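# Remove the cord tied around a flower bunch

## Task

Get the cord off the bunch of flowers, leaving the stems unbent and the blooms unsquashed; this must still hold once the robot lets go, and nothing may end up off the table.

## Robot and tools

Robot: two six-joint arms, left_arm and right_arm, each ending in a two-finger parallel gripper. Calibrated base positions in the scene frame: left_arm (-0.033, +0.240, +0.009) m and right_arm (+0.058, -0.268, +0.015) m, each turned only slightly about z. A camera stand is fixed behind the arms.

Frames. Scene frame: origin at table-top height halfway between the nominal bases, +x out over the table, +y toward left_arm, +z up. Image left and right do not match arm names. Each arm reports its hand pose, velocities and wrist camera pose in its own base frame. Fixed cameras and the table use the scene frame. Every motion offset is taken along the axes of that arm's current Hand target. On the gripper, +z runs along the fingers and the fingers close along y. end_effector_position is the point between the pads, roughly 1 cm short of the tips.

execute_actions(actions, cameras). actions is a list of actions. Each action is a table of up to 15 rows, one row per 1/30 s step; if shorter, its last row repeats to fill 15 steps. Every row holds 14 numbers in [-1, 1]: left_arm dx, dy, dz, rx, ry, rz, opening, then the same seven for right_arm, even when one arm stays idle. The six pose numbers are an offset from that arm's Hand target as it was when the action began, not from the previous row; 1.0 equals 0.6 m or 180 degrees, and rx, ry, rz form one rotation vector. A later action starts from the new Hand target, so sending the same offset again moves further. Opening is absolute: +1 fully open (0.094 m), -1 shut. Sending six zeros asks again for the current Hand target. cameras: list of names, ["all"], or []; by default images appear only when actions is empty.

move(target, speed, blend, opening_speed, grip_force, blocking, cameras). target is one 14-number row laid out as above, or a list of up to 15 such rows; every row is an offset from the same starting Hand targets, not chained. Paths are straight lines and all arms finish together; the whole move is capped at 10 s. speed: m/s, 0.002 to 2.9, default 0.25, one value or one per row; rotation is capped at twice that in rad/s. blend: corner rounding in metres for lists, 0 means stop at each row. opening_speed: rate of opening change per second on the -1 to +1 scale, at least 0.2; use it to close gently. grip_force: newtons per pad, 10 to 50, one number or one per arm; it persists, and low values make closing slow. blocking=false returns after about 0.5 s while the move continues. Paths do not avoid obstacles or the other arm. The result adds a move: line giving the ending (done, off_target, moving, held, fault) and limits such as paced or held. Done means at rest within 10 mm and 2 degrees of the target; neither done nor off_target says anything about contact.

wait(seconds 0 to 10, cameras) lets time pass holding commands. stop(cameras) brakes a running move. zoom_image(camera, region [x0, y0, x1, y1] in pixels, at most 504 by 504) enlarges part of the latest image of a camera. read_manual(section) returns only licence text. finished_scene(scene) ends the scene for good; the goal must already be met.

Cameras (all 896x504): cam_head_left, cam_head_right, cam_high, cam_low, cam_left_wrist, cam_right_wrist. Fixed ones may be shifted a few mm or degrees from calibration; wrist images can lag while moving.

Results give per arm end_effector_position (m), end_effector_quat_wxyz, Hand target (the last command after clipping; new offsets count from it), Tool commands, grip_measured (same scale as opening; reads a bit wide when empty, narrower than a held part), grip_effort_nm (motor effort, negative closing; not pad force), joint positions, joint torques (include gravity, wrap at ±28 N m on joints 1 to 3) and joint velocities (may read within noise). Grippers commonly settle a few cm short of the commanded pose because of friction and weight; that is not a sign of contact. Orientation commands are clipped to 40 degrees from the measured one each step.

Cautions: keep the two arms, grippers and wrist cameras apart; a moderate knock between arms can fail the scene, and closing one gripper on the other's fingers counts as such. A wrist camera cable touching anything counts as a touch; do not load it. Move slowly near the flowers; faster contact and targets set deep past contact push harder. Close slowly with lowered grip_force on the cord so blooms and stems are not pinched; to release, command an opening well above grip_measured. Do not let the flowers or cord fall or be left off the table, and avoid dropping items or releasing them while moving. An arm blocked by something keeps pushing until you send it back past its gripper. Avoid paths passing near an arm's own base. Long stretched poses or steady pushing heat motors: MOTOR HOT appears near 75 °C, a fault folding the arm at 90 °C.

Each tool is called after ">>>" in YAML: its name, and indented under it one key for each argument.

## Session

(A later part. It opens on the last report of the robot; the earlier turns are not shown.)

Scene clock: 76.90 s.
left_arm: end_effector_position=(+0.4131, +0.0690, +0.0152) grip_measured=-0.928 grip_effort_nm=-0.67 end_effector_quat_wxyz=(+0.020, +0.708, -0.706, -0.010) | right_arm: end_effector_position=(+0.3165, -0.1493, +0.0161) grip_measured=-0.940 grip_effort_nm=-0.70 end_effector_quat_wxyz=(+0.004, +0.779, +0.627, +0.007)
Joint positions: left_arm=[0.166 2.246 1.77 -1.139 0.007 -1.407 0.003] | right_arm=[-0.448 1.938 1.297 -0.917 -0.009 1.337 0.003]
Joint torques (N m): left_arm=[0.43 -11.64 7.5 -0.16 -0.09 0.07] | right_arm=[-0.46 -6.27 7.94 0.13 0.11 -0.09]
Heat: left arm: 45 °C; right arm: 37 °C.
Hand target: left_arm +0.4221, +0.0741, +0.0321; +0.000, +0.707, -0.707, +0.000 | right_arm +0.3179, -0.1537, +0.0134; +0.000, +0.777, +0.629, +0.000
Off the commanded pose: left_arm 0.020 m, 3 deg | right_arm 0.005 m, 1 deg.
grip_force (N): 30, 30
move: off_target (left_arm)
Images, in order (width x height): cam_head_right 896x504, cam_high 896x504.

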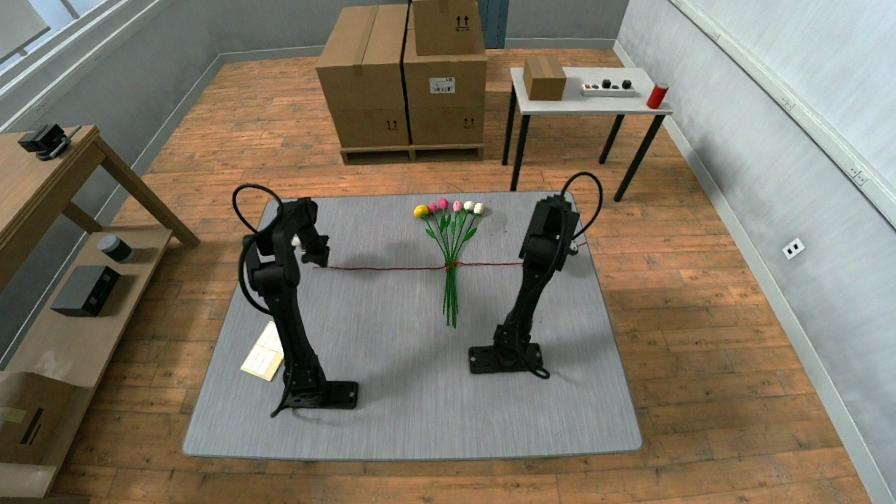

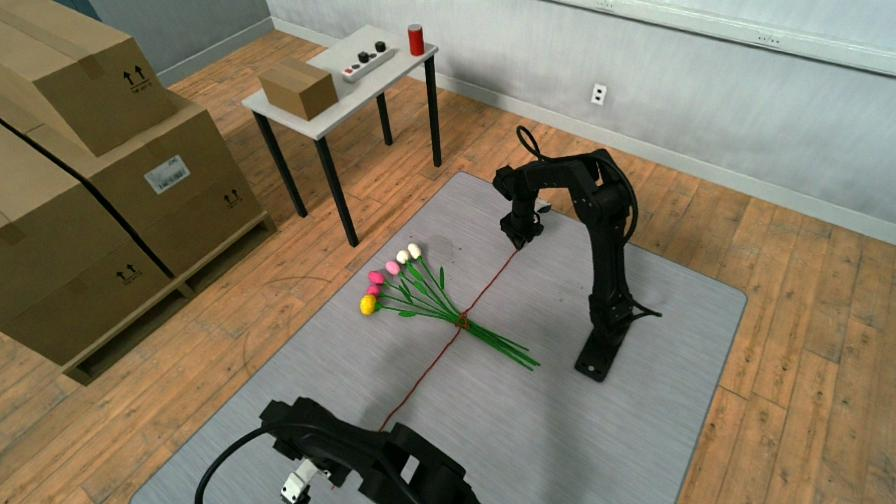

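>>> move:
  target:
    - [0.04,0,0,0,0,0,-1,0.0,0,0.02,0,0,0,-1]
    - [0.04,0,0,0,0,0,-1,0.0,0,0.02,0,0,0,-0.3]
    - [0.04,0,0,0,0,0,-1,0,0,-0.15,0,0,0,0]
  speed: 0.1
  cameras: ["cam_right_wrist"]

Scene clock: 86.70 s.
left_arm: end_effector_position=(+0.4160, +0.0483, +0.0152) grip_measured=-0.928 grip_effort_nm=-0.67 end_effector_quat_wxyz=(+0.020, +0.703, -0.711, -0.011) | right_arm: end_effector_position=(+0.3158, -0.1490, +0.0868) grip_measured=-0.002 grip_effort_nm=0.06 end_effector_quat_wxyz=(-0.021, +0.779, +0.627, -0.005)
Joint positions: left_arm=[0.117 2.246 1.77 -1.139 0.008 -1.443 0.003] | right_arm=[-0.448 1.917 1.558 -1.254 -0.009 1.336 0.047]
Joint torques (N m): left_arm=[-0.05 -12.72 5.79 -0.08 -0.08 -0.12] | right_arm=[-0.4 -10.91 8.09 0.01 0.12 -0.07]
Heat: left arm: 45 °C; right arm: 37 °C.
Hand target: left_arm +0.4221, +0.0500, +0.0321; +0.000, +0.707, -0.707, +0.000 | right_arm +0.3179, -0.1537, +0.1034; +0.000, +0.777, +0.629, +0.000
Off the commanded pose: left_arm 0.018 m, 3 deg | right_arm 0.017 m, 2 deg.
grip_force (N): 30, 30
move: off_target (left_arm, right_arm); target 3's new opening was sent with right_arm's hand 0.017 m and 2 deg from that target
camera_calibration:
cam_right_wrist: T_world_to_cam=[[-0.982596, 0.17537, 0.0612375, 0.321382], [0.184522, 0.883609, 0.430333, 0.0744497], [0.0213574, 0.434143, -0.900591, 0.25633], [0, 0, 0, 1]] pos_world=[0.296576, -0.233429, 0.17913]
Images, in order (width x height): cam_right_wrist 896x504.

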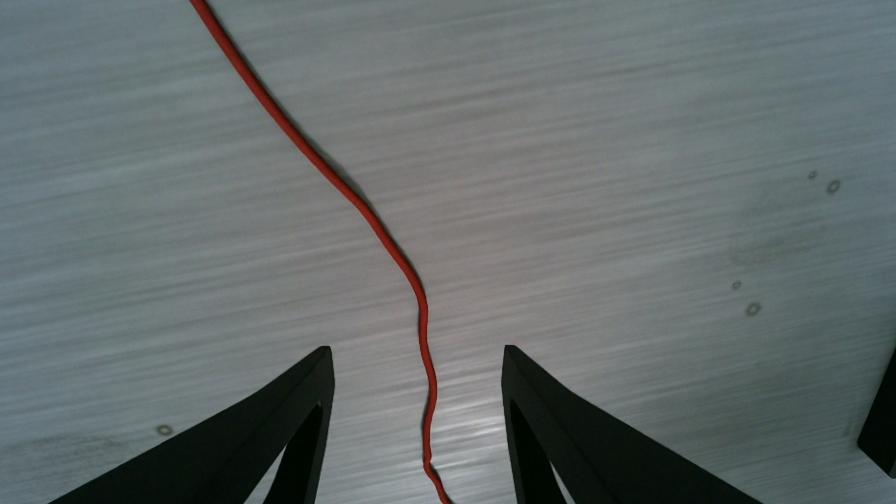

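>>> move:
  target: [0,0,0,0,0,0,-1,0.4345,-0.072,-0.028,0,0,-0.15,0]
  speed: 0.25
  cameras: ["cam_right_wrist"]

>>> zoom_image:
  camera: "cam_right_wrist"
  region: [310, 180, 500, 350]

Scene clock: 89.03 s.
left_arm: end_effector_position=(+0.4160, +0.0483, +0.0152) grip_measured=-0.928 grip_effort_nm=-0.67 end_effector_quat_wxyz=(+0.020, +0.703, -0.711, -0.011) | right_arm: end_effector_position=(+0.3272, +0.1132, +0.1219) grip_measured=-0.002 grip_effort_nm=0.06 end_effector_quat_wxyz=(+0.001, +0.602, +0.799, +0.009)
Joint positions: left_arm=[0.117 2.246 1.77 -1.139 0.008 -1.443 0.003] | right_arm=[0.326 1.839 1.596 -1.311 -0.009 1.617 0.047]
Joint torques (N m): left_arm=[-0.05 -12.72 5.78 -0.08 -0.08 -0.11] | right_arm=[-0.58 -6.09 8.27 0.16 0.11 0.08]
Heat: left arm: 45 °C; right arm: 37 °C.
Hand target: left_arm +0.4221, +0.0500, +0.0321; +0.000, +0.707, -0.707, +0.000 | right_arm +0.3300, +0.1103, +0.1201; +0.000, +0.609, +0.793, +0.000
Off the commanded pose: left_arm 0.018 m, 3 deg | right_arm 0.004 m, 2 deg.
grip_force (N): 30, 30
move: off_target (left_arm)
camera_calibration:
cam_right_wrist: T_world_to_cam=[[-0.95015, -0.311723, 0.00662983, 0.335547], [-0.280053, 0.862579, 0.421339, -0.0190148], [-0.13706, 0.398479, -0.906879, 0.230431], [0, 0, 0, 1]] pos_world=[0.345077, 0.0291775, 0.21476]
Images, in order (width x height): cam_right_wrist 896x504.

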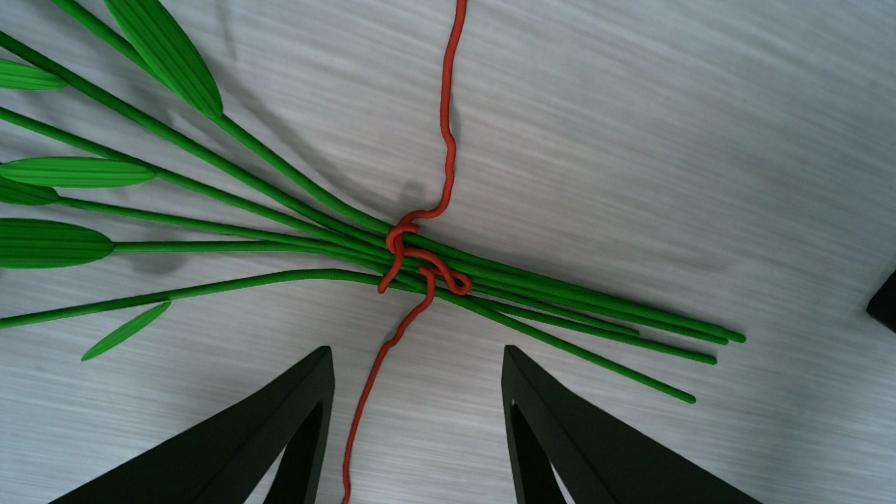

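Scaled by 2.653 from the camera's 896x504 image, which has a finer 1280x720 frame.

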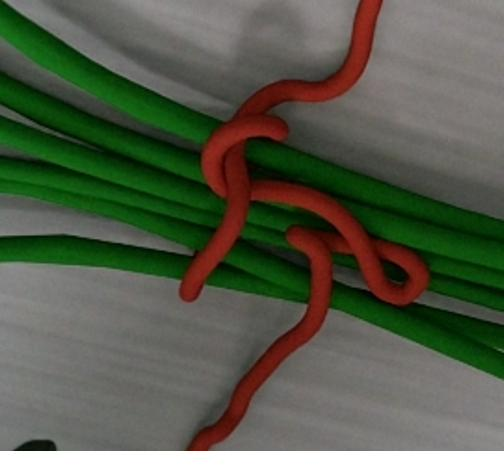

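>>> move:
  target:
    - [0,0,0.0183,0,0,0,-1,0.0178,0.0212,0.1083,0,0,0,-0.2]
    - [0,0,0.0183,0,0,0,-0.4,0.0178,0.0212,0.1083,0,0,0,-0.2]
    - [0,0,-0.12,0,0,0,-0.4,0.0178,0.0212,0.1083,0,0,0,-0.2]
  speed: 0.12
  cameras: ["cam_right_wrist","cam_left_wrist"]

>>> zoom_image:
  camera: "cam_right_wrist"
  region: [250, 150, 600, 450]

Scene clock: 94.70 s.
left_arm: end_effector_position=(+0.4206, +0.0489, +0.0832) grip_measured=-0.402 grip_effort_nm=0.08 end_effector_quat_wxyz=(+0.017, +0.703, -0.711, -0.008) | right_arm: end_effector_position=(+0.3410, +0.1243, +0.0639) grip_measured=-0.198 grip_effort_nm=-0.13 end_effector_quat_wxyz=(+0.002, +0.606, +0.795, +0.011)
Joint positions: left_arm=[0.117 2.226 2.008 -1.391 0.008 -1.444 0.028] | right_arm=[0.342 1.924 1.476 -1.103 -0.009 1.645 0.038]
Joint torques (N m): left_arm=[-0.05 -12.64 7.13 -0.29 -0.08 -0.11] | right_arm=[0.51 -6.84 5.91 0.32 0.11 0.15]
Heat: left arm: 45 °C; right arm: 37 °C.
Hand target: left_arm +0.4221, +0.0500, +0.1043; -0.001, +0.707, -0.707, +0.000 | right_arm +0.3395, +0.1239, +0.0551; +0.000, +0.609, +0.793, +0.000
Off the commanded pose: left_arm 0.021 m, 2 deg | right_arm 0.009 m, 1 deg.
grip_force (N): 30, 30
move: off_target (left_arm)
camera_calibration:
cam_left_wrist: T_world_to_cam=[[0.999759, 0.0189255, 0.011086, -0.431072], [0.0113428, -0.878723, 0.477197, 0.0277761], [0.0187727, -0.476957, -0.878726, 0.208212], [0, 0, 0, 1]] pos_world=[0.426744, 0.131874, 0.174486]
cam_right_wrist: T_world_to_cam=[[-0.953668, -0.300846, 0.00303875, 0.352597], [-0.271548, 0.865057, 0.421827, -0.00350805], [-0.129533, 0.401458, -0.906671, 0.172439], [0, 0, 0, 1]] pos_world=[0.357645, 0.0398851, 0.156753]
Images, in order (width x height): cam_left_wrist 896x504, cam_right_wrist 896x504.

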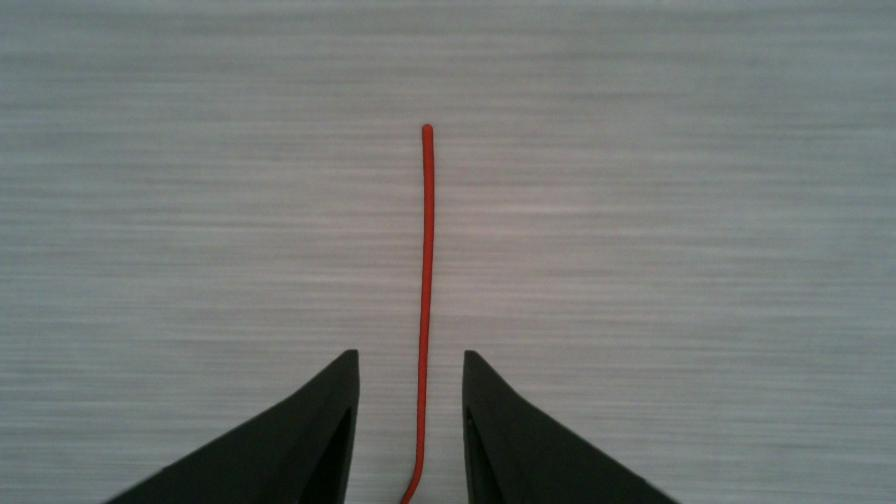

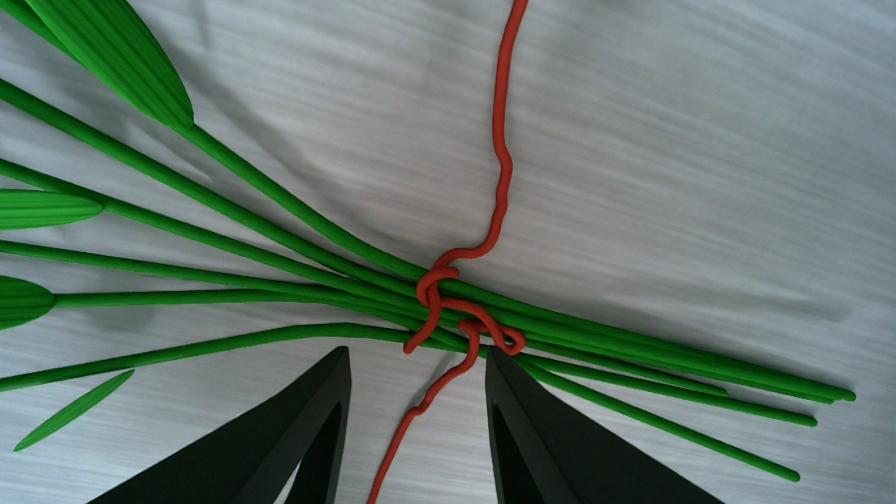

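Scaled by 1.440 from the camera's 896x504 image, which has a finer 1280x720 frame.

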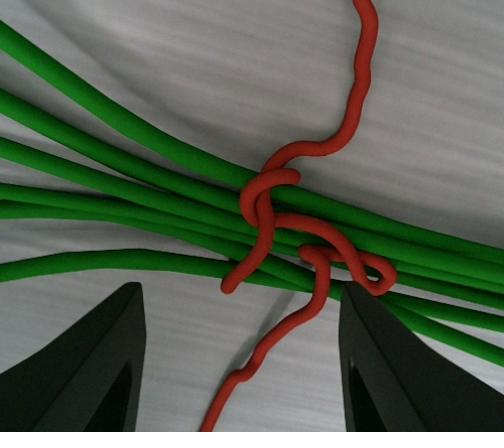

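>>> move:
  target: [0,0,0,0,0,0,-0.4,-0.0966,-0.0259,0,0,0,0,-0.2]
  speed: 0.15
  cameras: ["cam_right_wrist","cam_low"]

>>> zoom_image:
  camera: "cam_right_wrist"
  region: [330, 300, 630, 504]

>>> zoom_image:
  camera: "cam_low"
  region: [370, 250, 590, 350]

Scene clock: 98.27 s.
left_arm: end_effector_position=(+0.4205, +0.0488, +0.0832) grip_measured=-0.402 grip_effort_nm=0.08 end_effector_quat_wxyz=(+0.017, +0.703, -0.711, -0.009) | right_arm: end_effector_position=(+0.3383, +0.0642, +0.0456) grip_measured=-0.198 grip_effort_nm=-0.13 end_effector_quat_wxyz=(-0.015, +0.614, +0.789, -0.010)
Joint positions: left_arm=[0.117 2.226 2.008 -1.391 0.008 -1.444 0.028] | right_arm=[0.18 1.924 1.401 -1.083 -0.009 1.502 0.038]
Joint torques (N m): left_arm=[-0.06 -12.66 7.13 -0.27 -0.08 -0.11] | right_arm=[0.34 -11.14 5.44 0.26 0.12 -0.07]
Heat: left arm: 43 °C; right arm: 37 °C.
Hand target: left_arm +0.4221, +0.0500, +0.1043; -0.001, +0.707, -0.707, +0.001 | right_arm +0.3394, +0.0638, +0.0551; +0.000, +0.609, +0.793, +0.000
Off the commanded pose: left_arm 0.021 m, 2 deg | right_arm 0.010 m, 2 deg.
grip_force (N): 30, 30
move: off_target (left_arm)
camera_calibration:
cam_right_wrist: T_world_to_cam=[[-0.957865, -0.281464, 0.0572111, 0.329818], [-0.231957, 0.875533, 0.423836, 0.0413318], [-0.169385, 0.392707, -0.90393, 0.193513], [0, 0, 0, 1]] pos_world=[0.358286, -0.0193494, 0.138535]
Images, in order (width x height): cam_low 896x504, cam_right_wrist 896x504.

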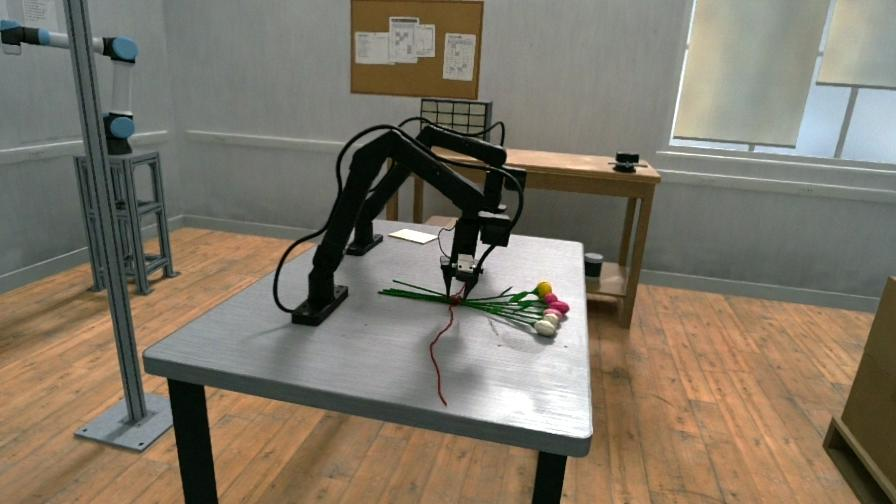

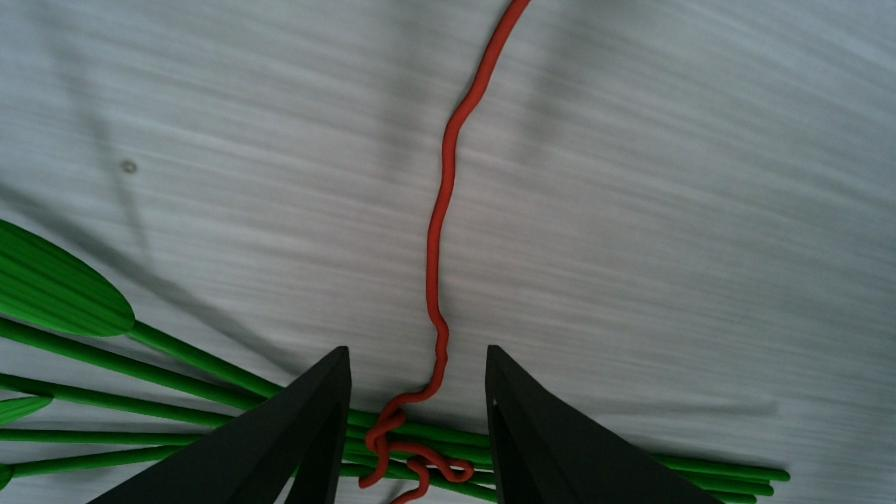

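Scaled by 1.680 from the camera's 896x504 image, which has a finer 1280x720 frame.

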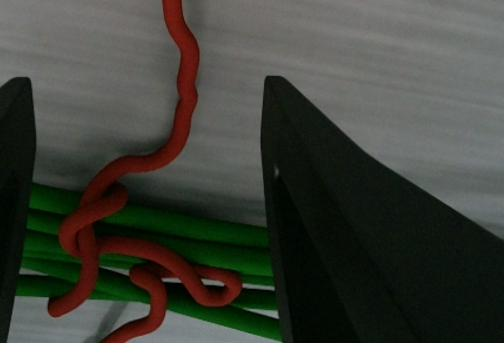

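Scaled by 2.291 from the camera's 896x504 image, which has a finer 1280x720 frame.

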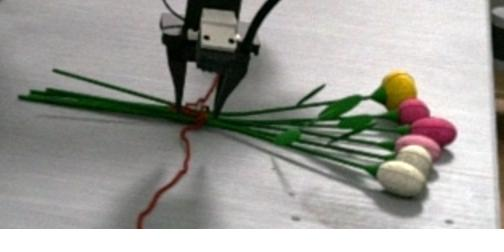

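>>> move:
  target:
    - [0,0,0,0,0,0,-0.4,0.0948,0.0228,-0.0167,0,0,0,-0.2]
    - [0,0,0,0,0,0,-0.4,0.0948,0.0228,0.04,0,0,0,-0.2]
  speed: 0.1
  cameras: ["cam_right_wrist","cam_low"]

>>> zoom_image:
  camera: "cam_right_wrist"
  region: [250, 200, 600, 504]

>>> zoom_image:
  camera: "cam_low"
  region: [420, 260, 520, 330]

Scene clock: 103.00 s.
left_arm: end_effector_position=(+0.4205, +0.0488, +0.0832) grip_measured=-0.402 grip_effort_nm=0.08 end_effector_quat_wxyz=(+0.017, +0.703, -0.711, -0.009) | right_arm: end_effector_position=(+0.3397, +0.1245, +0.0406) grip_measured=-0.198 grip_effort_nm=-0.13 end_effector_quat_wxyz=(+0.002, +0.605, +0.796, +0.012)
Joint positions: left_arm=[0.117 2.226 2.008 -1.391 0.008 -1.444 0.028] | right_arm=[0.344 1.94 1.403 -1.012 -0.009 1.642 0.038]
Joint torques (N m): left_arm=[-0.05 -12.66 7.13 -0.27 -0.09 -0.11] | right_arm=[0.09 -6.76 5.76 0.36 0.11 0.15]
Heat: left arm: 42 °C; right arm: 37 °C.
Hand target: left_arm +0.4221, +0.0500, +0.1043; -0.001, +0.707, -0.707, +0.001 | right_arm +0.3379, +0.1223, +0.0311; +0.000, +0.609, +0.793, +0.000
Off the commanded pose: left_arm 0.021 m, 2 deg | right_arm 0.010 m, 2 deg.
grip_force (N): 30, 30
move: off_target (left_arm)
camera_calibration:
cam_right_wrist: T_world_to_cam=[[-0.952514, -0.304492, 0.00155918, 0.351612], [-0.275443, 0.863805, 0.421868, 0.00733162], [-0.129802, 0.401405, -0.906656, 0.151096], [0, 0, 0, 1]] pos_world=[0.356547, 0.0400791, 0.133351]
Images, in order (width x height): cam_low 896x504, cam_right_wrist 896x504.

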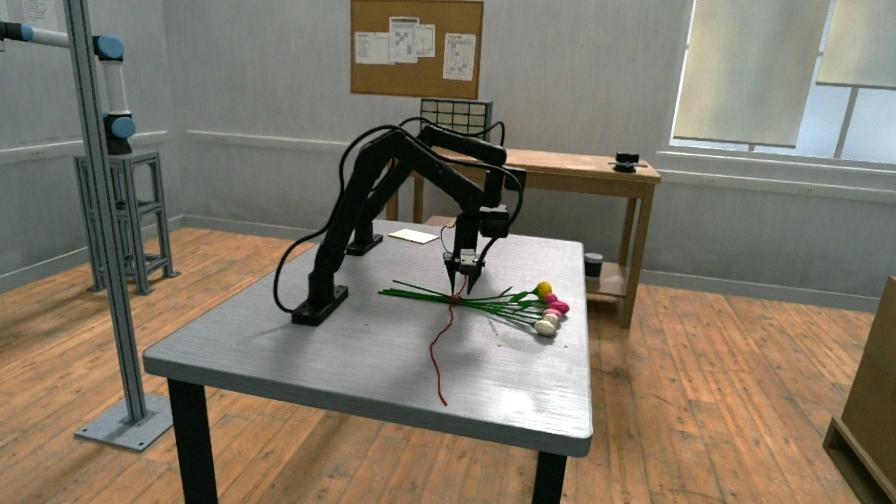

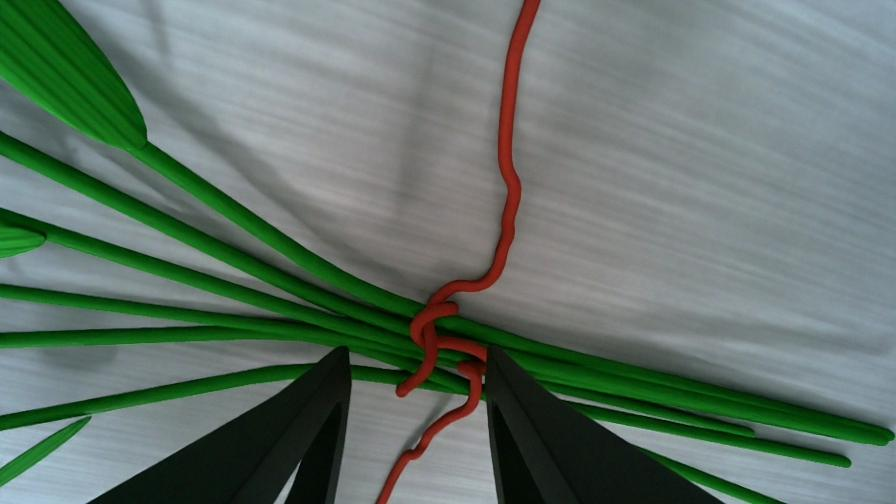

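Scaled by 1.440 from the camera's 896x504 image, which has a finer 1280x720 frame.

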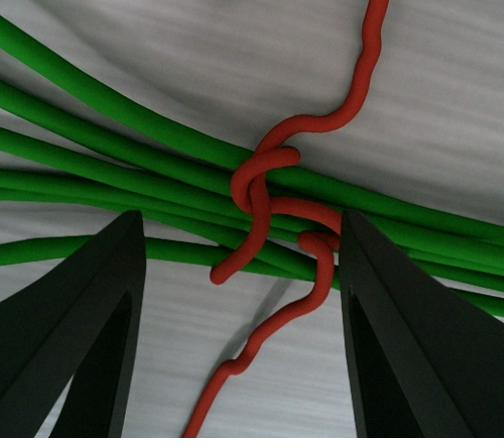

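Scaled by 5.040 from the camera's 896x504 image, which has a finer 1280x720 frame.

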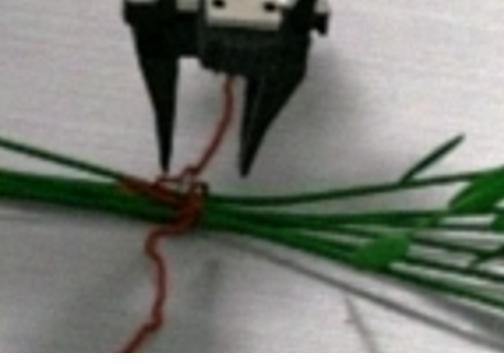

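>>> move:
  target: [0,0,0,0,0,0,-0.4,0.0022,-0.008,0.031,0,0,0,-0.2]
  speed: 0.05
  cameras: ["cam_right_wrist","cam_low"]

>>> zoom_image:
  camera: "cam_right_wrist"
  region: [250, 200, 600, 504]

>>> zoom_image:
  camera: "cam_low"
  region: [420, 260, 520, 330]

Scene clock: 104.93 s.
left_arm: end_effector_position=(+0.4205, +0.0488, +0.0832) grip_measured=-0.402 grip_effort_nm=0.08 end_effector_quat_wxyz=(+0.017, +0.703, -0.711, -0.009) | right_arm: end_effector_position=(+0.3369, +0.1234, +0.0234) grip_measured=-0.198 grip_effort_nm=-0.13 end_effector_quat_wxyz=(+0.004, +0.606, +0.795, +0.014)
Joint positions: left_arm=[0.117 2.226 2.008 -1.391 0.008 -1.444 0.028] | right_arm=[0.344 1.946 1.339 -0.937 -0.009 1.647 0.038]
Joint torques (N m): left_arm=[-0.05 -12.67 7.12 -0.28 -0.08 -0.11] | right_arm=[0.58 -6.49 5.44 0.32 0.12 0.15]
Heat: left arm: 42 °C; right arm: 37 °C.
Hand target: left_arm +0.4221, +0.0500, +0.1043; -0.001, +0.707, -0.707, +0.001 | right_arm +0.3330, +0.1224, +0.0125; +0.000, +0.609, +0.793, +0.000
Off the commanded pose: left_arm 0.021 m, 2 deg | right_arm 0.012 m, 2 deg.
grip_force (N): 30, 30
move: off_target (left_arm, right_arm)
camera_calibration:
cam_right_wrist: T_world_to_cam=[[-0.9539, -0.300103, -0.00372588, 0.348722], [-0.273558, 0.864285, 0.422112, 0.0140045], [-0.123457, 0.403671, -0.906536, 0.133203], [0, 0, 0, 1]] pos_world=[0.352922, 0.0387782, 0.116142]
Images, in order (width x height): cam_low 896x504, cam_right_wrist 896x504.

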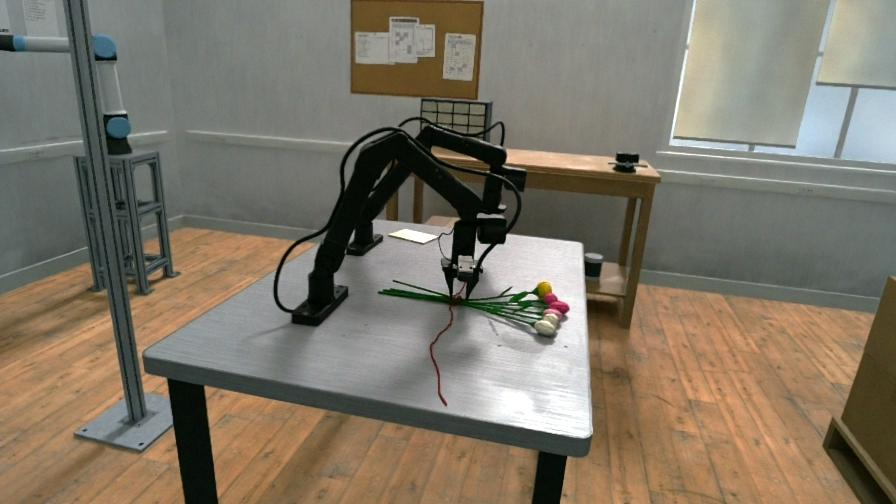

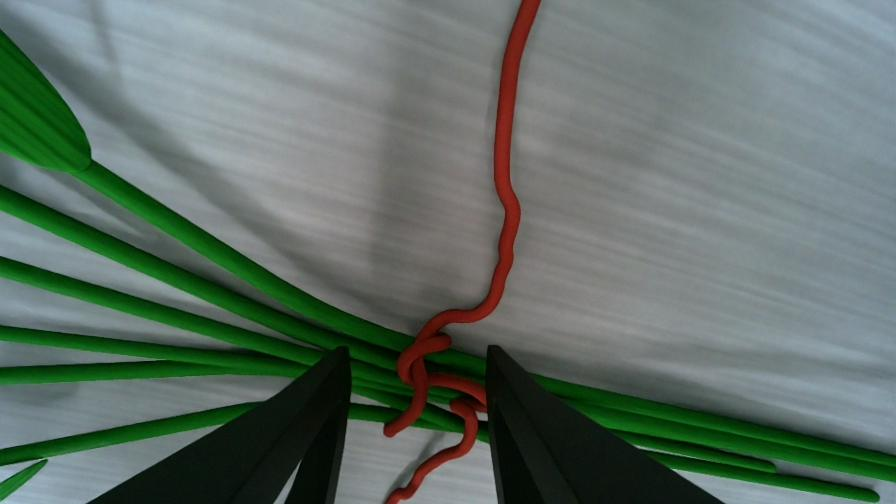

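Scaled by 1.440 from the camera's 896x504 image, which has a finer 1280x720 frame.

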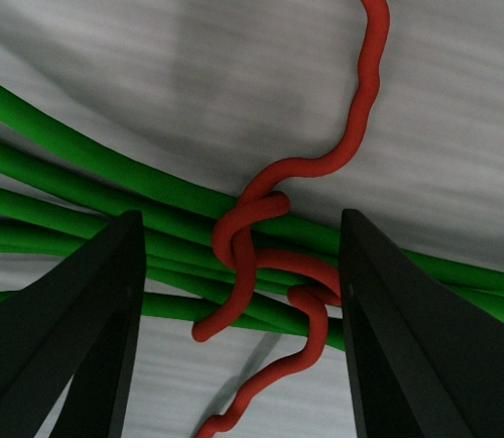

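Scaled by 5.040 from the camera's 896x504 image, which has a finer 1280x720 frame.

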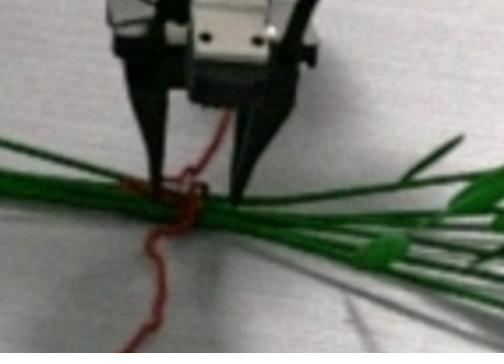

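>>> move:
  target: [0,0,0,0,0,0,-0.4,0,0,0.01,0,0,0,-0.2]
  speed: 0.04
  cameras: ["cam_right_wrist","cam_low"]

>>> zoom_image:
  camera: "cam_right_wrist"
  region: [250, 200, 600, 504]

>>> zoom_image:
  camera: "cam_low"
  region: [420, 260, 520, 330]

Scene clock: 106.27 s.
left_arm: end_effector_position=(+0.4205, +0.0488, +0.0832) grip_measured=-0.402 grip_effort_nm=0.08 end_effector_quat_wxyz=(+0.017, +0.703, -0.711, -0.009) | right_arm: end_effector_position=(+0.3371, +0.1235, +0.0176) grip_measured=-0.198 grip_effort_nm=-0.13 end_effector_quat_wxyz=(+0.004, +0.606, +0.795, +0.014)
Joint positions: left_arm=[0.117 2.226 2.008 -1.391 0.008 -1.444 0.028] | right_arm=[0.344 1.954 1.326 -0.915 -0.009 1.647 0.038]
Joint torques (N m): left_arm=[-0.05 -12.66 7.13 -0.28 -0.09 -0.11] | right_arm=[0.57 -6.5 5.37 0.31 0.12 0.15]
Heat: left arm: 41 °C; right arm: 37 °C.
Hand target: left_arm +0.4221, +0.0500, +0.1043; -0.001, +0.707, -0.707, +0.001 | right_arm +0.3329, +0.1224, +0.0064; +0.000, +0.609, +0.793, +0.000
Off the commanded pose: left_arm 0.021 m, 2 deg | right_arm 0.012 m, 2 deg.
grip_force (N): 30, 30
move: off_target (left_arm, right_arm)
camera_calibration:
cam_right_wrist: T_world_to_cam=[[-0.953882, -0.300153, -0.00410752, 0.348958], [-0.273757, 0.86422, 0.422115, 0.0165361], [-0.123149, 0.403773, -0.906533, 0.127726], [0, 0, 0, 1]] pos_world=[0.353121, 0.0388777, 0.110241]
Images, in order (width x height): cam_low 896x504, cam_right_wrist 896x504.

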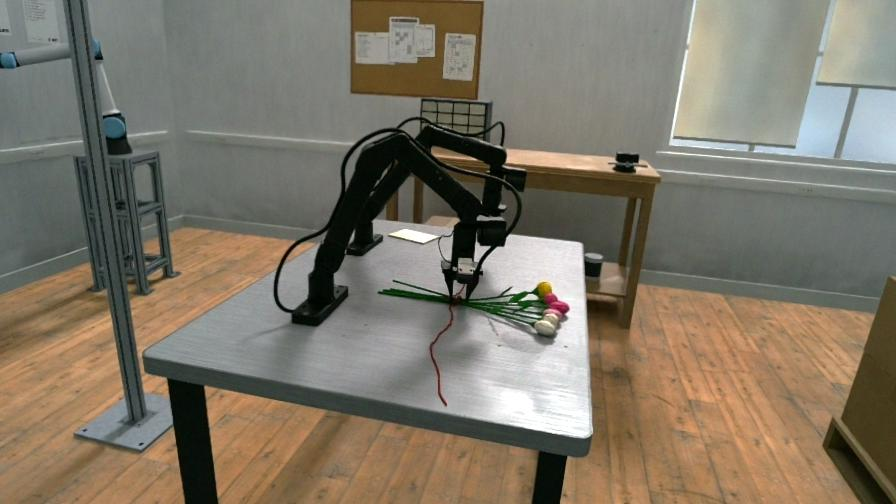

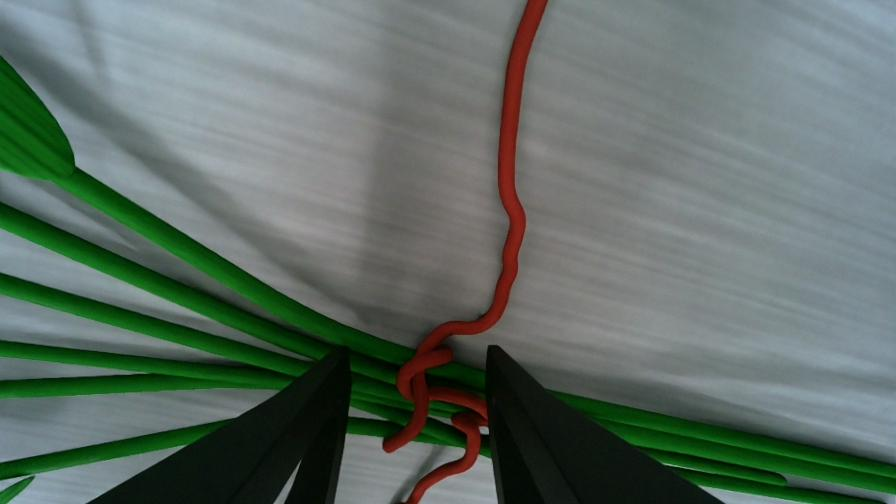

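Scaled by 1.440 from the camera's 896x504 image, which has a finer 1280x720 frame.

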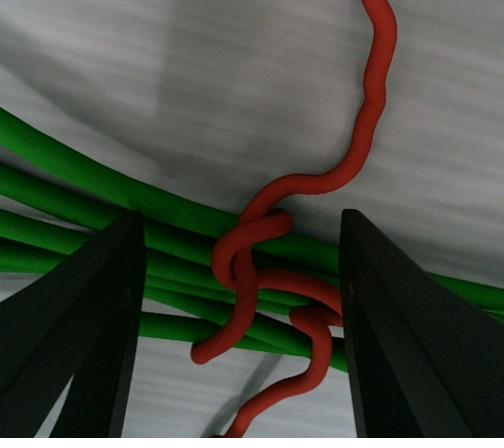

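Scaled by 5.040 from the camera's 896x504 image, which has a finer 1280x720 frame.

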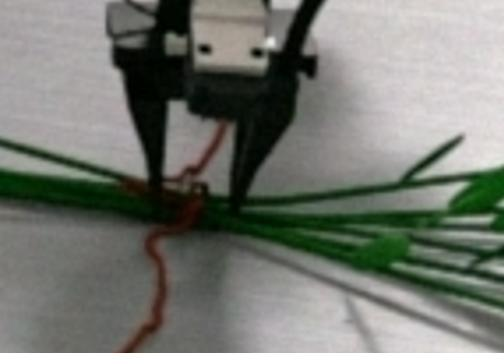

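>>> move:
  target: [0,0,0,0,0,0,-0.4,0,0,0.003,0,0,0,-1]
  speed: 0.04
  opening_speed: 0.7
  cameras: ["cam_right_wrist","cam_low"]

>>> zoom_image:
  camera: "cam_right_wrist"
  region: [250, 200, 600, 504]

>>> zoom_image:
  camera: "cam_low"
  region: [420, 260, 520, 330]

Scene clock: 108.83 s.
left_arm: end_effector_position=(+0.4205, +0.0488, +0.0832) grip_measured=-0.402 grip_effort_nm=0.08 end_effector_quat_wxyz=(+0.017, +0.703, -0.711, -0.009) | right_arm: end_effector_position=(+0.3387, +0.1241, +0.0176) grip_measured=-0.881 grip_effort_nm=-0.63 end_effector_quat_wxyz=(+0.005, +0.606, +0.795, +0.017)
Joint positions: left_arm=[0.117 2.226 2.008 -1.391 0.008 -1.444 0.028] | right_arm=[0.344 1.954 1.326 -0.909 -0.009 1.647 0.006]
Joint torques (N m): left_arm=[-0.05 -12.66 7.12 -0.27 -0.09 -0.11] | right_arm=[0.68 -6.32 5.12 0.35 0.12 0.15]
Heat: left arm: 41 °C; right arm: 36 °C.
Hand target: left_arm +0.4221, +0.0500, +0.1043; -0.001, +0.707, -0.707, +0.001 | right_arm +0.3329, +0.1224, +0.0046; +0.000, +0.609, +0.793, +0.000
Off the commanded pose: left_arm 0.021 m, 2 deg | right_arm 0.014 m, 2 deg.
grip_force (N): 30, 30
move: off_target (left_arm, right_arm)
camera_calibration:
cam_right_wrist: T_world_to_cam=[[-0.953961, -0.299746, -0.0105644, 0.350607], [-0.275968, 0.8634, 0.422353, 0.0173166], [-0.117477, 0.405824, -0.90637, 0.125599], [0, 0, 0, 1]] pos_world=[0.354, 0.0391709, 0.110229]
Images, in order (width x height): cam_low 896x504, cam_right_wrist 896x504.

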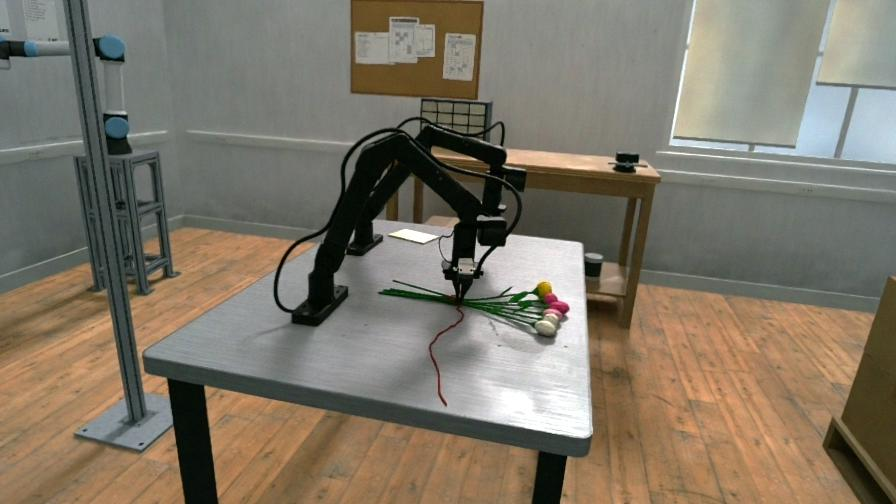

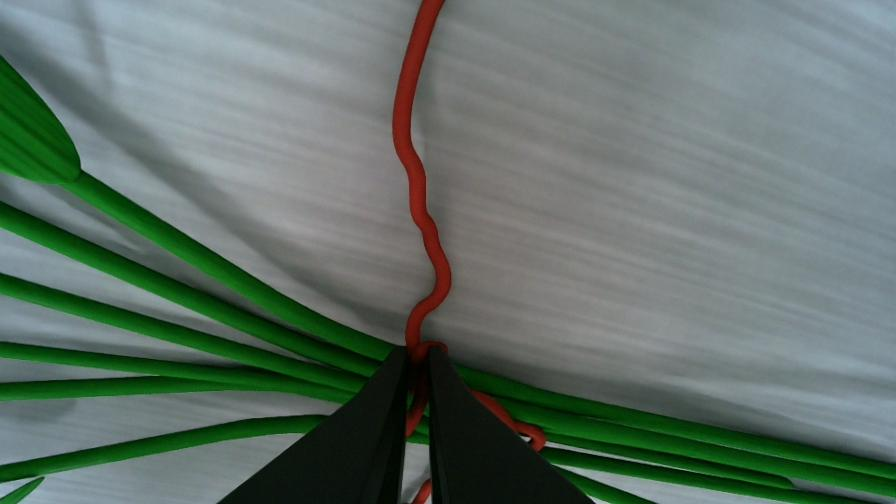

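Scaled by 1.440 from the camera's 896x504 image, which has a finer 1280x720 frame.

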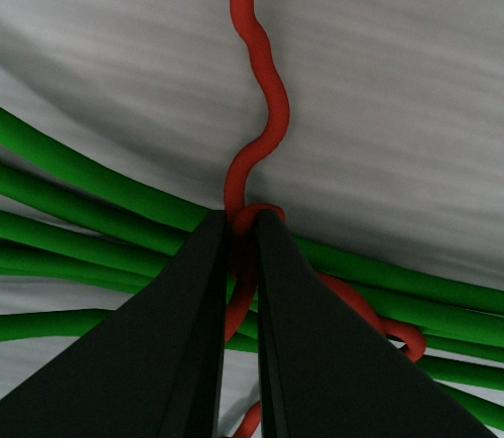

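Scaled by 5.040 from the camera's 896x504 image, which has a finer 1280x720 frame.

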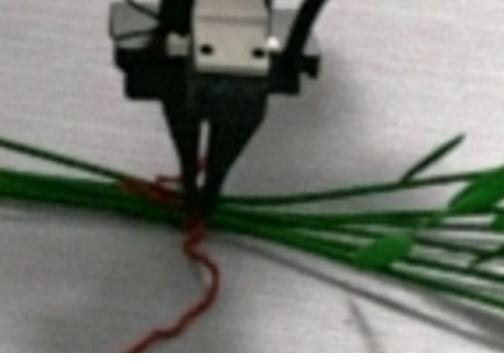

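>>> move:
  target: [0,0,0,0,0,0,-0.4,0.007,-0.0663,-0.0123,0,0,0,-1]
  speed: 0.04
  cameras: ["cam_right_wrist","cam_low","cam_head_right"]

>>> zoom_image:
  camera: "cam_low"
  region: [370, 260, 590, 350]

>>> zoom_image:
  camera: "cam_head_right"
  region: [370, 190, 530, 340]

Scene clock: 111.07 s.
left_arm: end_effector_position=(+0.4205, +0.0488, +0.0832) grip_measured=-0.402 grip_effort_nm=0.08 end_effector_quat_wxyz=(+0.017, +0.703, -0.711, -0.009) | right_arm: end_effector_position=(+0.3039, +0.1208, +0.0136) grip_measured=-0.886 grip_effort_nm=-0.70 end_effector_quat_wxyz=(+0.001, +0.606, +0.795, +0.014)
Joint positions: left_arm=[0.117 2.226 2.008 -1.391 0.008 -1.444 0.028] | right_arm=[0.369 1.852 1.168 -0.863 -0.012 1.671 0.005]
Joint torques (N m): left_arm=[-0.06 -12.64 7.12 -0.27 -0.08 -0.12] | right_arm=[0.53 -8.53 4.16 0.13 0.15 0.16]
Heat: left arm: 41 °C; right arm: 36 °C.
Hand target: left_arm +0.4221, +0.0500, +0.1043; -0.001, +0.707, -0.707, +0.001 | right_arm +0.2935, +0.1161, +0.0121; +0.000, +0.609, +0.793, +0.000
Off the commanded pose: left_arm 0.021 m, 2 deg | right_arm 0.012 m, 2 deg.
grip_force (N): 30, 30
move: off_target (left_arm, right_arm)
camera_calibration:
cam_right_wrist: T_world_to_cam=[[-0.953663, -0.300877, -0.000675395, 0.316387], [-0.272578, 0.863013, 0.425334, 0.0111721], [-0.12739, 0.405809, -0.905036, 0.122183], [0, 0, 0, 1]] pos_world=[0.320337, 0.035969, 0.106041]
Images, in order (width x height): cam_head_right 896x504, cam_low 896x504, cam_right_wrist 896x504.

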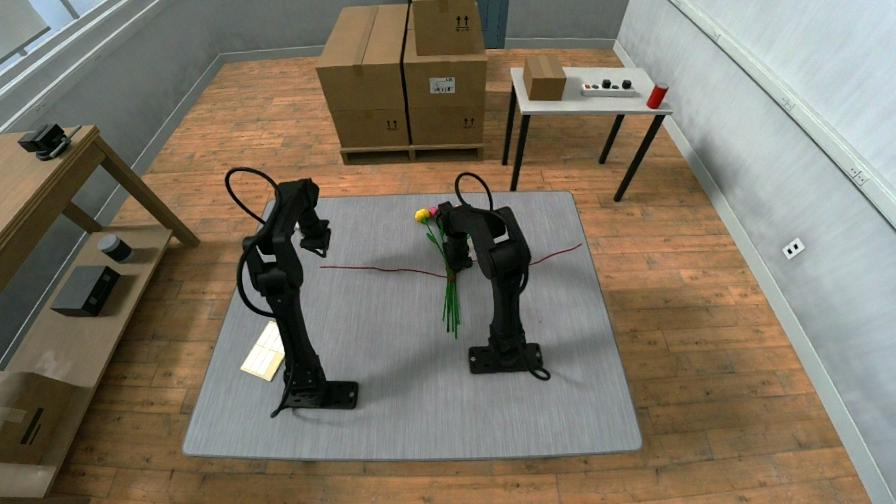

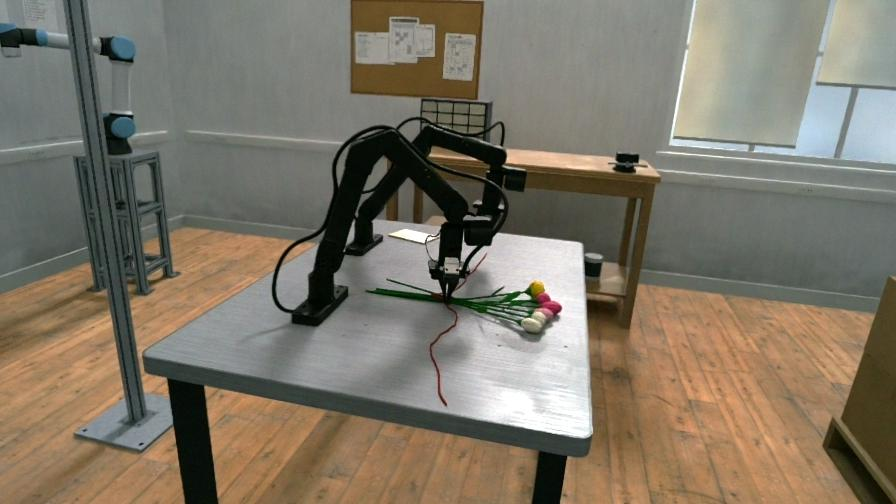

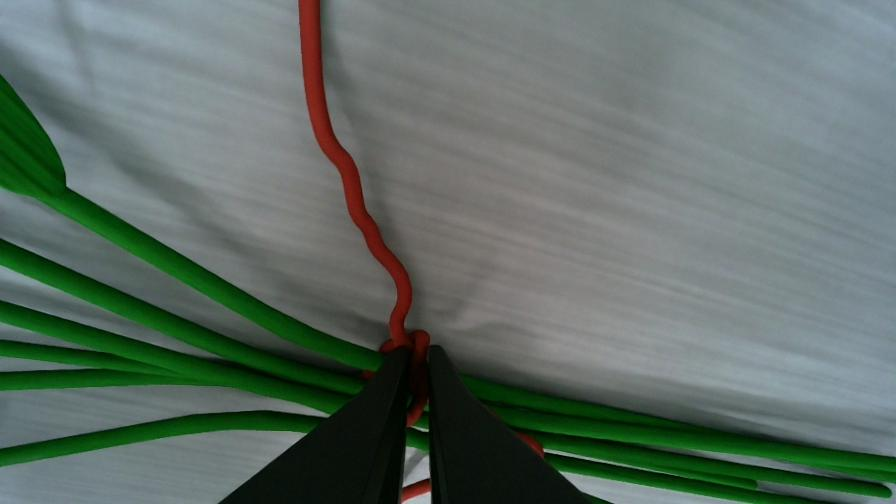

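Scaled by 2.291 from the camera's 896x504 image, which has a finer 1280x720 frame.

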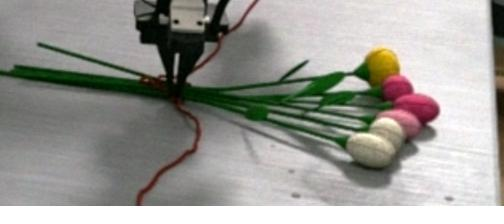

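Scaled by 3.150 from the camera's 896x504 image, which has a finer 1280x720 frame.

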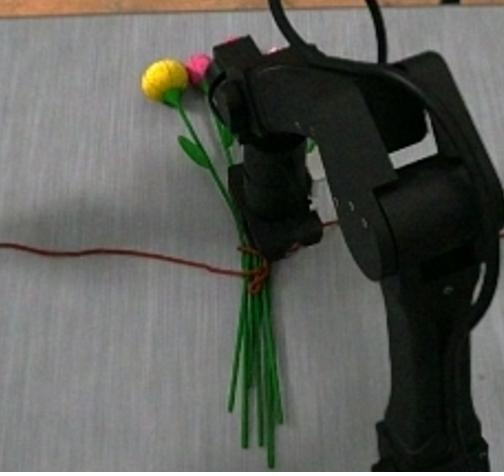

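>>> move:
  target:
    - [0,0,0,0,0,0,-0.4,0.0173,0,0,0,0,0,-0.3]
    - [0,0,0,0,0,0,-0.4,0.0,0,-0.0883,0,0,0,-0.3]
    - [0,0,0,0,0,0,-0.4,-0.1193,0.0517,-0.0883,0,0,0,-0.1]
  speed: 0.12
  cameras: ["cam_right_wrist"]

Scene clock: 122.50 s.
left_arm: end_effector_position=(+0.4205, +0.0488, +0.0832) grip_measured=-0.402 grip_effort_nm=0.08 end_effector_quat_wxyz=(+0.017, +0.703, -0.711, -0.009) | right_arm: end_effector_position=(+0.3388, +0.0557, +0.0665) grip_measured=-0.102 grip_effort_nm=0.06 end_effector_quat_wxyz=(+0.002, +0.613, +0.790, +0.007)
Joint positions: left_arm=[0.117 2.226 2.008 -1.391 0.008 -1.444 0.028] | right_arm=[0.157 1.856 1.396 -1.099 -0.007 1.475 0.042]
Joint torques (N m): left_arm=[-0.05 -12.67 7.13 -0.28 -0.08 -0.11] | right_arm=[0.03 -6.04 8.34 0.11 0.09 -0.08]
Heat: left arm: 40 °C; right arm: 36 °C.
Hand target: left_arm +0.4221, +0.0500, +0.1043; -0.001, +0.707, -0.707, +0.001 | right_arm +0.3420, +0.0550, +0.0651; +0.000, +0.609, +0.793, +0.000
Off the commanded pose: left_arm 0.021 m, 2 deg | right_arm 0.003 m, 1 deg.
grip_force (N): 30, 30
move: off_target (left_arm)
camera_calibration:
cam_right_wrist: T_world_to_cam=[[-0.958468, -0.285028, 0.00992905, 0.330133], [-0.255073, 0.872271, 0.41723, 0.0485182], [-0.127583, 0.397368, -0.908747, 0.201699], [0, 0, 0, 1]] pos_world=[0.35453, -0.0283727, 0.159772]
Images, in order (width x height): cam_right_wrist 896x504.

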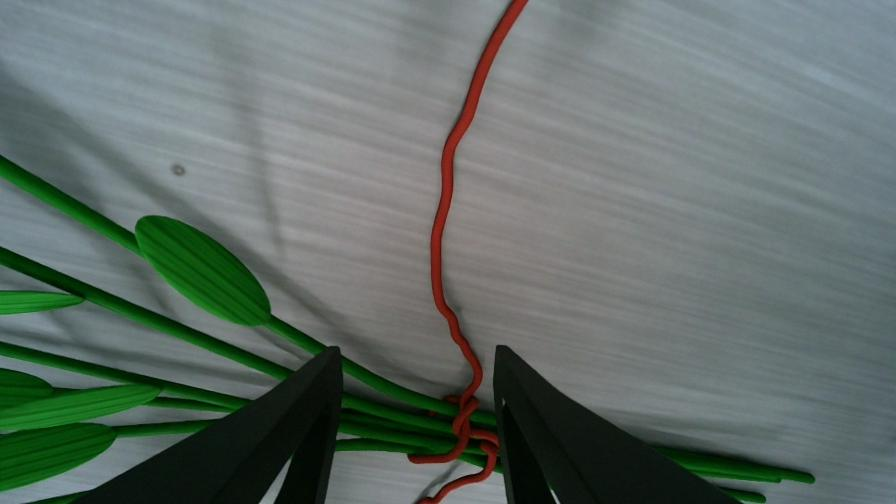

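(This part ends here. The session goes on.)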